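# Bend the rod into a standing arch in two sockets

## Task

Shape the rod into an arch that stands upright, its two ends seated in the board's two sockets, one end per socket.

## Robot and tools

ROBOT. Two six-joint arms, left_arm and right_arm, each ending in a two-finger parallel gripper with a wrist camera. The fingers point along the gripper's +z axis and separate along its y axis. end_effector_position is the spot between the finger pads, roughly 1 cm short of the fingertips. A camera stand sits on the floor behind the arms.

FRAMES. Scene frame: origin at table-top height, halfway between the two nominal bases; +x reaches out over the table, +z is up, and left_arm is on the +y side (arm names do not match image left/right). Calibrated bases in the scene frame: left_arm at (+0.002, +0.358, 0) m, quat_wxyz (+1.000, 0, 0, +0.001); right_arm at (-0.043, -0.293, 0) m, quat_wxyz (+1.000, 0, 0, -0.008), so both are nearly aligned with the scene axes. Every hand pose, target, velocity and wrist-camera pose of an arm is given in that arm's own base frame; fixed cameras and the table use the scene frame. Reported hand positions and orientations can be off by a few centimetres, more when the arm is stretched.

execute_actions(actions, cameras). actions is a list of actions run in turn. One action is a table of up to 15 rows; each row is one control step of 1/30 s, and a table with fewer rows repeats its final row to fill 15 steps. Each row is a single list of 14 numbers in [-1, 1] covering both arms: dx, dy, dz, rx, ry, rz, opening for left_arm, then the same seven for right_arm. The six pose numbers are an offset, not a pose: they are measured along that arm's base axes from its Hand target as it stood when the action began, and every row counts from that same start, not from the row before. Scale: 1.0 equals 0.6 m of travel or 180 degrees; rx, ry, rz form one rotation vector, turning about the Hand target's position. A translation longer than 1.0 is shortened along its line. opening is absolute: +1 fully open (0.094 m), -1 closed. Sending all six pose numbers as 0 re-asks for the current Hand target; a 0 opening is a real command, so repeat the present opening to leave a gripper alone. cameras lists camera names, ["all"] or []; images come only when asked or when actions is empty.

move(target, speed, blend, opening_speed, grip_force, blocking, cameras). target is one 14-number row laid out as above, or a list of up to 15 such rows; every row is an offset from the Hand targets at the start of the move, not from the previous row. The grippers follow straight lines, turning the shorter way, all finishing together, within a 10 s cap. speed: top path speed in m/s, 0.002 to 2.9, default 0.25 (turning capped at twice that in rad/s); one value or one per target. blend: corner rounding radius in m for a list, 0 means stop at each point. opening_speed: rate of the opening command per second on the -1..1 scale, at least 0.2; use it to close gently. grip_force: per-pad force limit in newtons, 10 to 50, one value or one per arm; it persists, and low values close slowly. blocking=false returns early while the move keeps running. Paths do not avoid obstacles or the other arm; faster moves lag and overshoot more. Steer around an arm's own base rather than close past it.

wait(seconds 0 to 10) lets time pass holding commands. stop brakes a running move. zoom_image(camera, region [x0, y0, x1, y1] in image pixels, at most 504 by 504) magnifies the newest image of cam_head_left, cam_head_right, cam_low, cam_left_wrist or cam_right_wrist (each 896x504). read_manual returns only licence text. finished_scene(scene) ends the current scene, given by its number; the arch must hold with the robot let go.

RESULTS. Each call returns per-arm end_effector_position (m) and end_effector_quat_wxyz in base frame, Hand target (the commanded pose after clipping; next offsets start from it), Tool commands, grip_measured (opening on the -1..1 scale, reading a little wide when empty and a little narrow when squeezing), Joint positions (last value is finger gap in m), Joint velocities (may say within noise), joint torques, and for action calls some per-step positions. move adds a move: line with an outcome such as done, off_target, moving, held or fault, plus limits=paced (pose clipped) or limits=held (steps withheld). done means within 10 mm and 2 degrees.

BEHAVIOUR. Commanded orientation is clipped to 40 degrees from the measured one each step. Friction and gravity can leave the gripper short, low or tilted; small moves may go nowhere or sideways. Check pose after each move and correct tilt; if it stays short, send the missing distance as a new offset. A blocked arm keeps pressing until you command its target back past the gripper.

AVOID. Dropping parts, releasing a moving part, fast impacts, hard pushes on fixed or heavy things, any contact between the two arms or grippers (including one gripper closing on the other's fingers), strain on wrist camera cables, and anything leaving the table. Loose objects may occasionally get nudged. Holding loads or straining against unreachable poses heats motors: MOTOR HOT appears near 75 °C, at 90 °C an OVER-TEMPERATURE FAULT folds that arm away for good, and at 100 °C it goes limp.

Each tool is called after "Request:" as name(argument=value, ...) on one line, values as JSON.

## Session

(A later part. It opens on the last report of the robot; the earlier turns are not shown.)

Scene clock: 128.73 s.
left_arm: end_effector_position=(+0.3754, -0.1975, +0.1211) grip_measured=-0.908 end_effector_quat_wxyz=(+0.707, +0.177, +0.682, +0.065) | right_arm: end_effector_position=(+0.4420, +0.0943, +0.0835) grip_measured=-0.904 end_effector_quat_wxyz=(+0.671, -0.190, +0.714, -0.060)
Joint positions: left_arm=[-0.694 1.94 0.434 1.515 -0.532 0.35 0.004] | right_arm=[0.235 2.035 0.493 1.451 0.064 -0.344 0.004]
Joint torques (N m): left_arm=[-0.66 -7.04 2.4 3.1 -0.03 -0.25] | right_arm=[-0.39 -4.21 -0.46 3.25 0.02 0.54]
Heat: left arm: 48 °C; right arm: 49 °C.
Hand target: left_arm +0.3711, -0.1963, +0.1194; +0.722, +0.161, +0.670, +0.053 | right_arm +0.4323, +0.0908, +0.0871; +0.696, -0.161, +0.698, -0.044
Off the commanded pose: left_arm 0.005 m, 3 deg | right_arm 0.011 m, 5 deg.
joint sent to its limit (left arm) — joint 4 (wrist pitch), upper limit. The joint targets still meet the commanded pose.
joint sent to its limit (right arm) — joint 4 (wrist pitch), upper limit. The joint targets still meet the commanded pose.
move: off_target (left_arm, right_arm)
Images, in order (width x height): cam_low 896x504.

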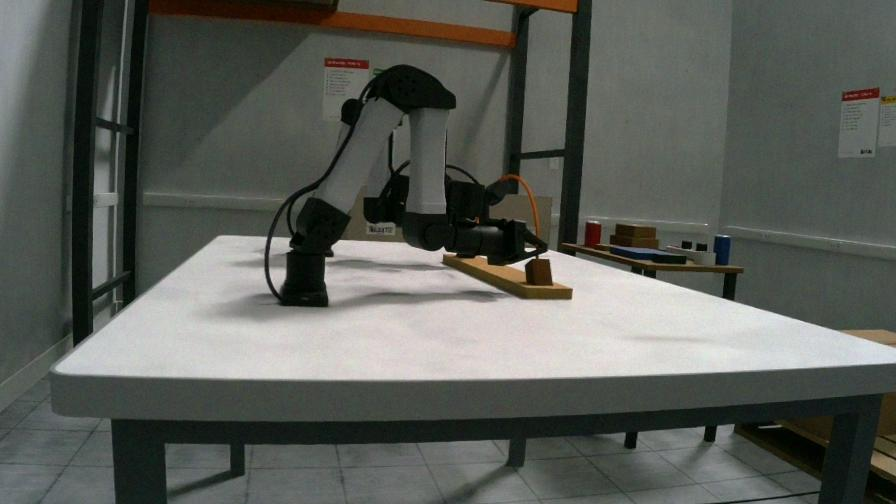

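Request:
move(target=[-0.017,0.0,0.0,0,0.015,0,-1,0,0,0,0,0,0,-1], cameras=["cam_low","cam_left_wrist"], speed=0.04)

Request:
zoom_image(camera="cam_low", region=[420, 150, 580, 310])

Scene clock: 133.37 s.
left_arm: end_effector_position=(+0.3668, -0.1995, +0.1204) grip_measured=-0.908 end_effector_quat_wxyz=(+0.705, +0.180, +0.683, +0.064) | right_arm: end_effector_position=(+0.4420, +0.0943, +0.0835) grip_measured=-0.904 end_effector_quat_wxyz=(+0.671, -0.190, +0.714, -0.060)
Joint positions: left_arm=[-0.717 1.924 0.41 1.515 -0.55 0.35 0.004] | right_arm=[0.235 2.035 0.493 1.451 0.064 -0.344 0.004]
Joint torques (N m): left_arm=[-0.79 -8.84 1.72 2.84 -0.09 -0.4] | right_arm=[-0.4 -4.22 -0.44 3.25 0.03 0.53]
Heat: left arm: 48 °C; right arm: 51 °C.
Hand target: left_arm +0.3609, -0.1963, +0.1195; +0.706, +0.162, +0.687, +0.049 | right_arm +0.4323, +0.0908, +0.0871; +0.696, -0.161, +0.698, -0.044
Off the commanded pose: left_arm 0.007 m, 3 deg | right_arm 0.011 m, 5 deg.
joint sent to its limit (right arm) — joint 4 (wrist pitch), upper limit. The joint targets still meet the commanded pose.
move: off_target (left_arm, right_arm)
camera_calibration:
cam_left_wrist: T_world_to_cam=[[-0.127853, -0.909216, -0.396206, -0.0832876], [-0.651311, 0.378242, -0.65782, 0.397538], [0.747963, 0.173949, -0.640542, -0.0315194], [0, 0, 0, 1]] pos_world=[0.271848, -0.220609, 0.20832]
Images, in order (width x height): cam_low 896x504, cam_left_wrist 896x504.

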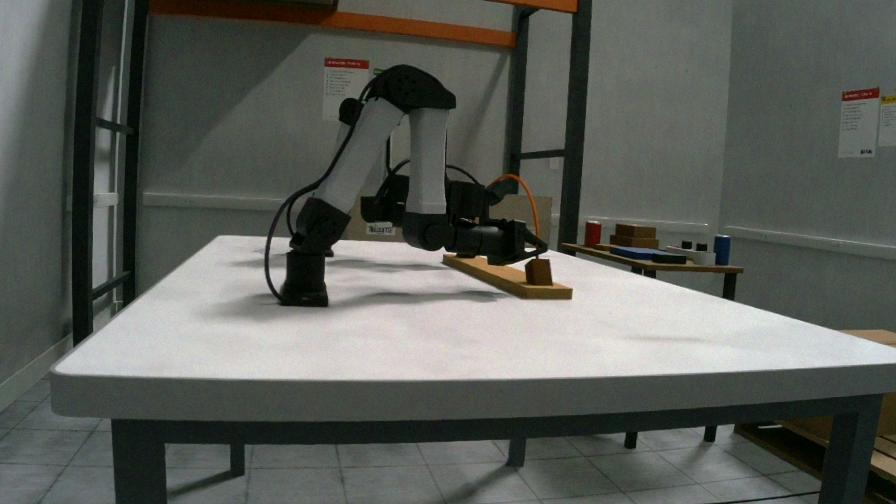

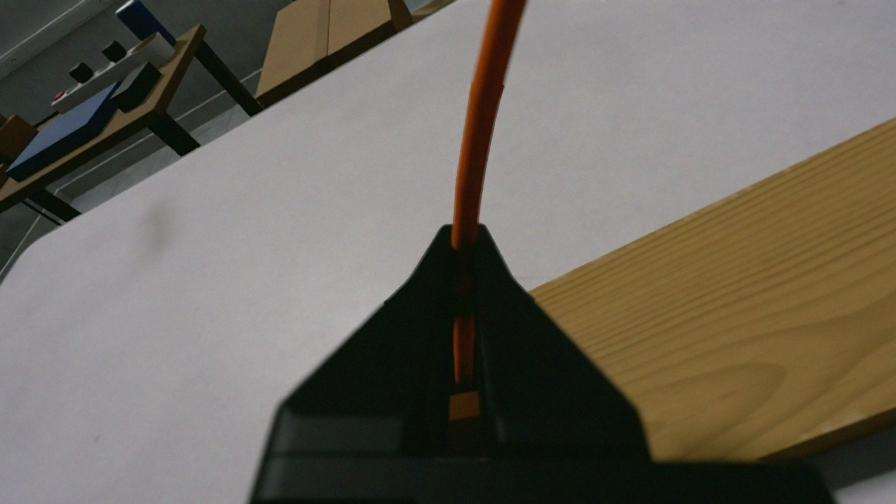

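Scaled by 3.150 from the camera's 896x504 image, which has a finer 1280x720 frame.

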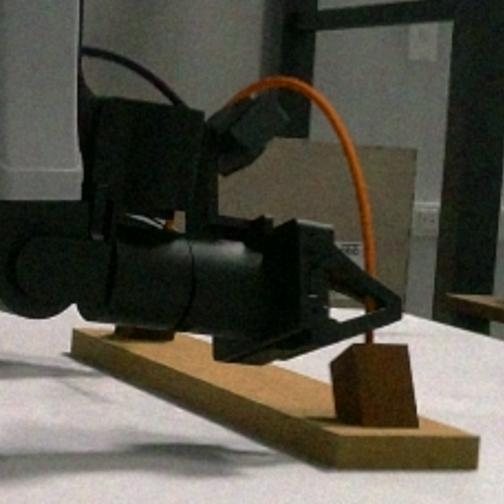

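Request:
move(target=[0,0,0.006,0,0,0,0.1,0,0,0.0,0,0,0,0.1], cameras=["all"], opening_speed=0.3, speed=0.03)

Request:
zoom_image(camera="cam_low", region=[420, 150, 580, 310])

Scene clock: 139.23 s.
left_arm: end_effector_position=(+0.3638, -0.1945, +0.1143) grip_measured=+0.098 end_effector_quat_wxyz=(+0.696, +0.175, +0.694, +0.064) | right_arm: end_effector_position=(+0.4346, +0.0991, +0.0759) grip_measured=+0.096 end_effector_quat_wxyz=(+0.663, -0.186, +0.724, -0.039)
Joint positions: left_arm=[-0.717 1.912 0.393 1.491 -0.561 0.323 0.052] | right_arm=[0.244 2.035 0.47 1.448 0.05 -0.304 0.052]
Joint torques (N m): left_arm=[-0.81 -9.66 3.18 2.88 0.01 -0.17] | right_arm=[-1.03 -4.11 1.1 3.28 0.17 0.18]
Heat: left arm: 48 °C; right arm: 53 °C.
Hand target: left_arm +0.3610, -0.1963, +0.1231; +0.706, +0.162, +0.687, +0.049 | right_arm +0.4323, +0.0908, +0.0871; +0.696, -0.161, +0.698, -0.044
Off the commanded pose: left_arm 0.009 m, 3 deg | right_arm 0.014 m, 6 deg.
joint sent to its limit (right arm) — joint 4 (wrist pitch), upper limit. The joint targets still meet the commanded pose.
move: off_target (left_arm, right_arm)
camera_calibration:
cam_left_wrist: T_world_to_cam=[[-0.12742, -0.913178, -0.38713, -0.0836237], [-0.673521, 0.366185, -0.642089, 0.393618], [0.728103, 0.178925, -0.661704, -0.0234453], [0, 0, 0, 1]] pos_world=[0.271525, -0.216306, 0.204851]
cam_right_wrist: T_world_to_cam=[[0.251666, -0.923183, 0.290514, -0.0386991], [-0.718249, -0.379349, -0.583277, 0.396279], [0.648678, -0.0618703, -0.758544, -0.0893179], [0, 0, 0, 1]] pos_world=[0.352305, 0.109076, 0.174632]

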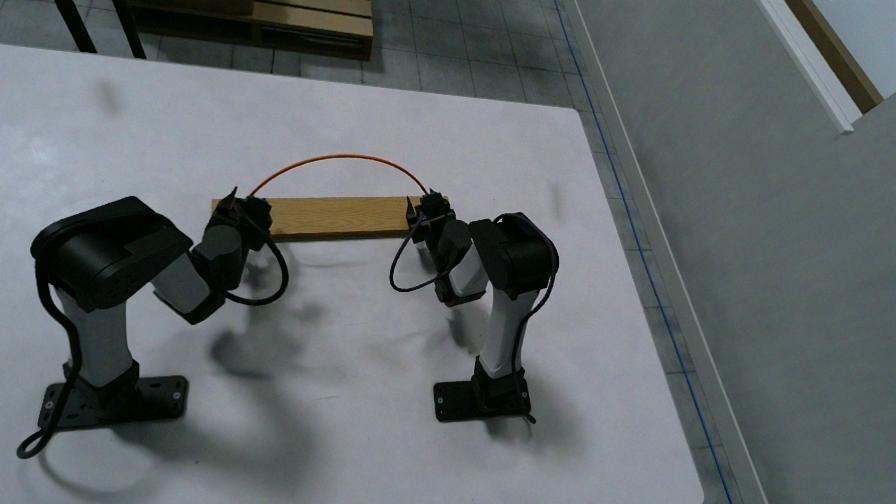

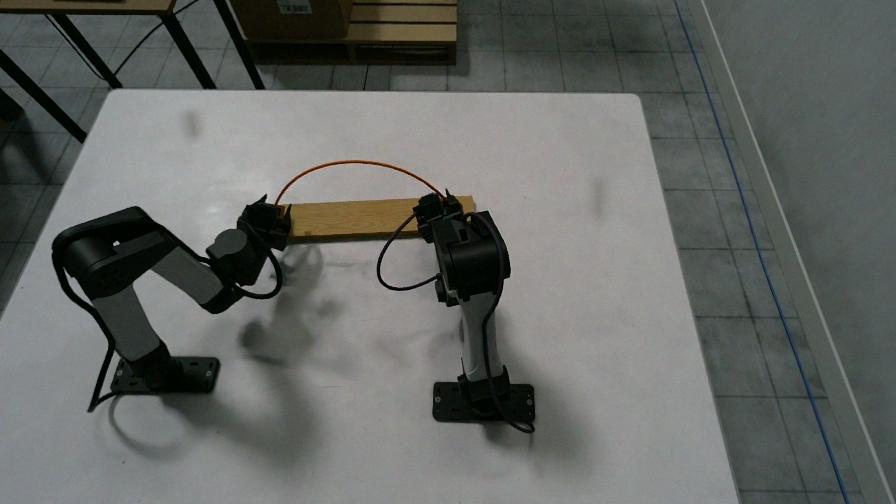

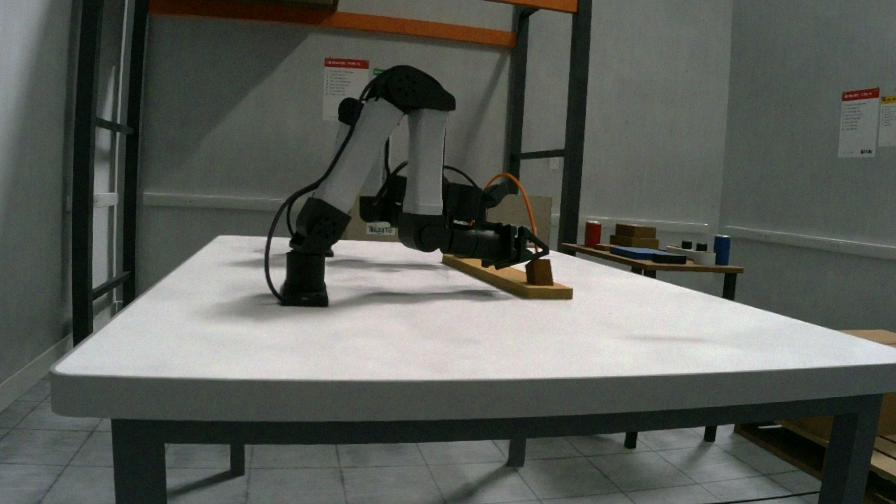

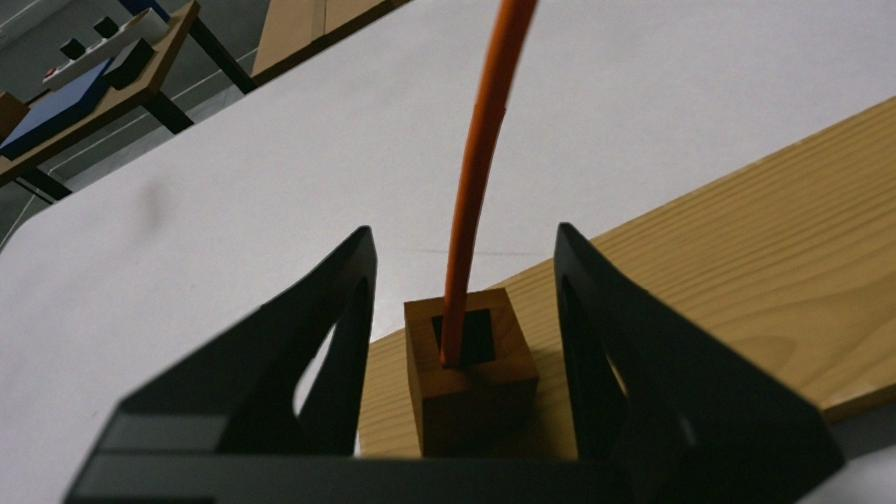

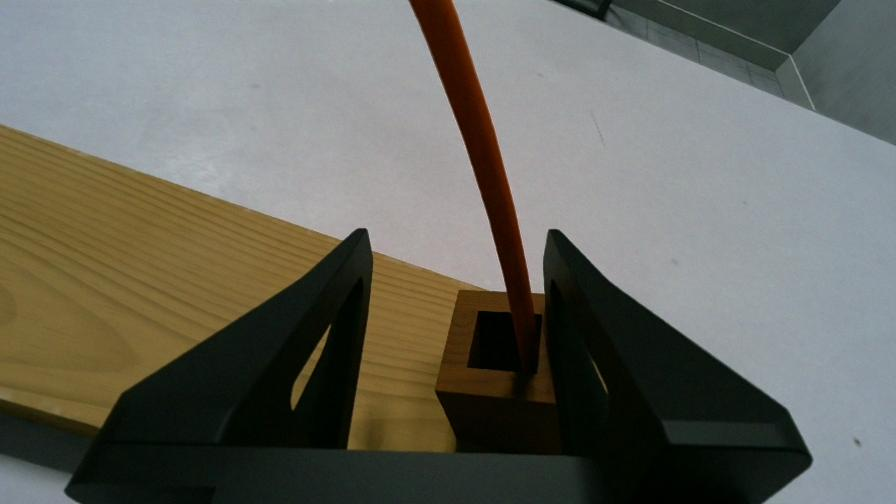

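Scaled by 3.150 from the camera's 896x504 image, which has a finer 1280x720 frame.

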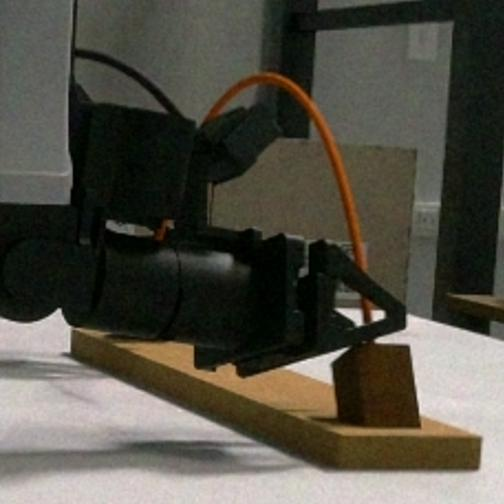

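Request:
move(target=[[0,0,0.012,0,0,0,0.4,0,0.004,0.03,0,0,0,0.4],[-0.02,0.004,0.02,0,0,0,0.4,-0.02,0.0,0.05,0,0,0,0.4],[-0.2,0.033,0.04,0,0,0,0.4,-0.2,-0.033,0.07,0,0,0,0.4]], cameras=["all"], blend=[0.004,0.004,0], opening_speed=0.5, speed=0.05)

Request:
zoom_image(camera="cam_low", region=[420, 150, 580, 310])

Scene clock: 146.53 s.
left_arm: end_effector_position=(+0.2430, -0.1784, +0.1436) grip_measured=+0.398 end_effector_quat_wxyz=(+0.703, +0.175, +0.687, +0.057) | right_arm: end_effector_position=(+0.3157, +0.0721, +0.1214) grip_measured=+0.397 end_effector_quat_wxyz=(+0.683, -0.171, +0.708, -0.046)
Joint positions: left_arm=[-1.125 1.452 0.061 1.381 -0.957 0.322 0.066] | right_arm=[0.288 1.491 -0.006 1.435 0.118 -0.296 0.066]
Joint torques (N m): left_arm=[-0.81 -5.37 3.77 2.41 -0.11 -0.13] | right_arm=[0.14 -3.52 2.44 2.28 0.11 0.12]
Heat: left arm: 47 °C; right arm: 53 °C.
Hand target: left_arm +0.2410, -0.1764, +0.1471; +0.706, +0.162, +0.687, +0.049 | right_arm +0.3123, +0.0710, +0.1292; +0.696, -0.161, +0.698, -0.044
Off the commanded pose: left_arm 0.004 m, 2 deg | right_arm 0.009 m, 2 deg.
joint sent to its limit (right arm) — joint 3 (elbow), lower limit, where the elbow is as bent as it goes. The joint targets still meet the commanded pose.
move: done; blend cut to 0 m at target 1
camera_calibration:
cam_left_wrist: T_world_to_cam=[[-0.131364, -0.915775, -0.379605, -0.0734428], [-0.658052, 0.366944, -0.65751, 0.323752], [0.741425, 0.163427, -0.65083, 0.0735465], [0, 0, 0, 1]] pos_world=[0.148869, -0.198076, 0.232858]
cam_right_wrist: T_world_to_cam=[[0.213908, -0.933655, 0.287285, -0.0337614], [-0.694969, -0.352125, -0.626918, 0.323181], [0.686485, -0.0655514, -0.724184, 0.00479625], [0, 0, 0, 1]] pos_world=[0.22853, 0.0825931, 0.215781]

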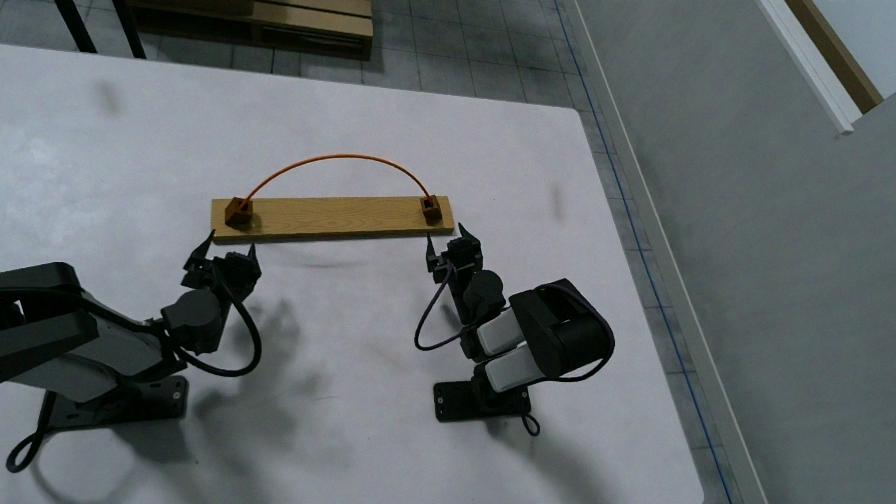

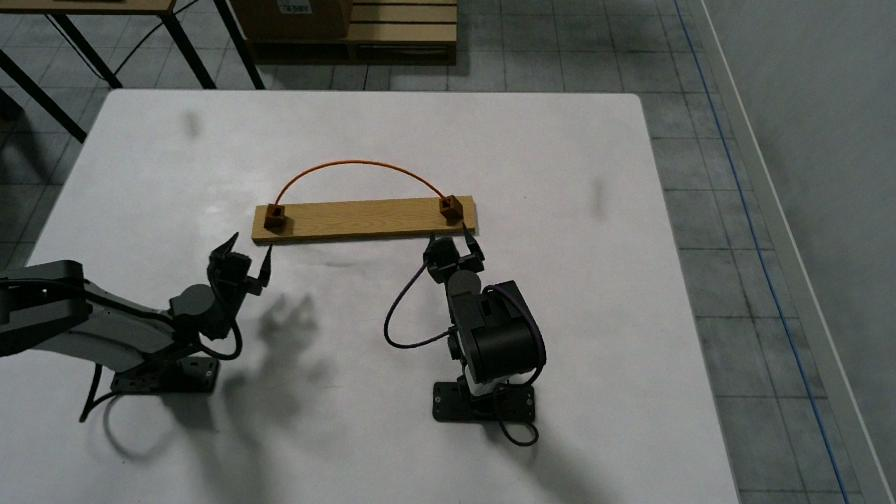

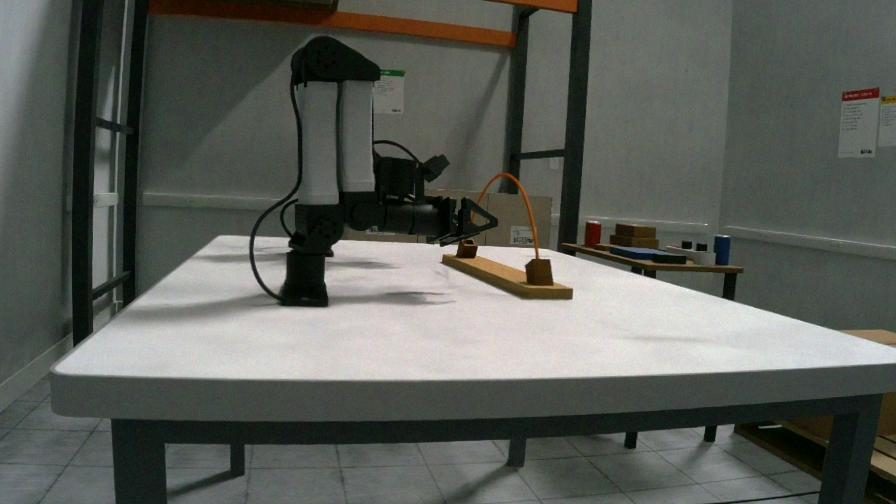

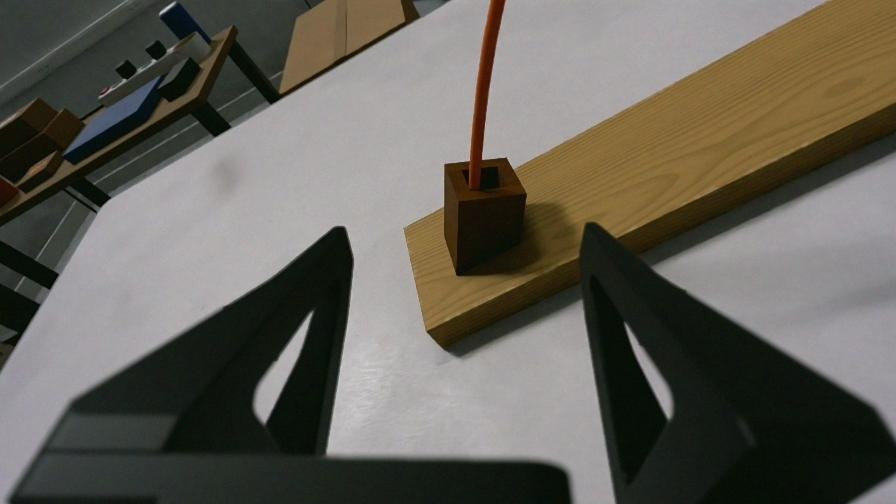

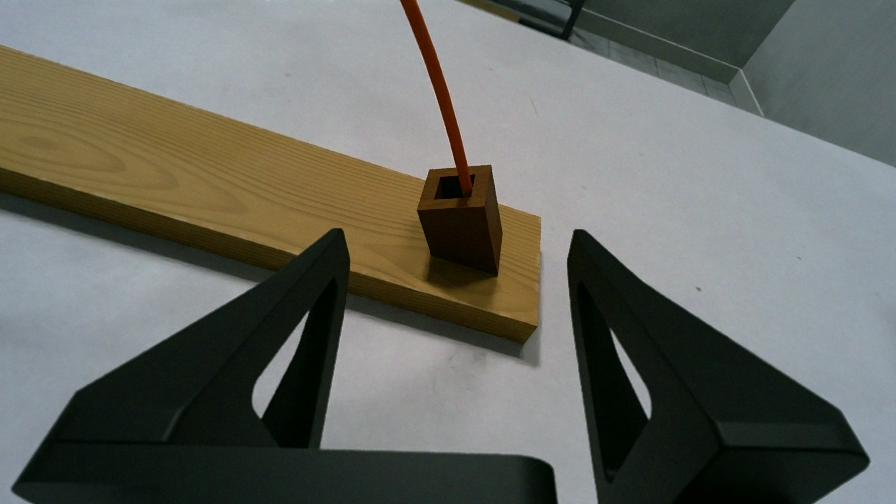

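Scaled by 3.150 from the camera's 896x504 image, which has a finer 1280x720 frame.

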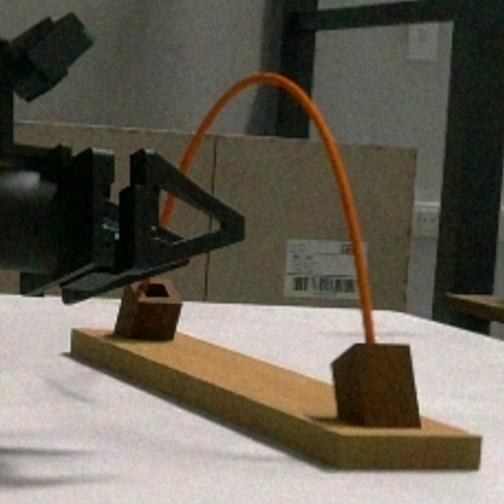

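Request:
finished_scene(scene=3)

The scene is finished: the task was done.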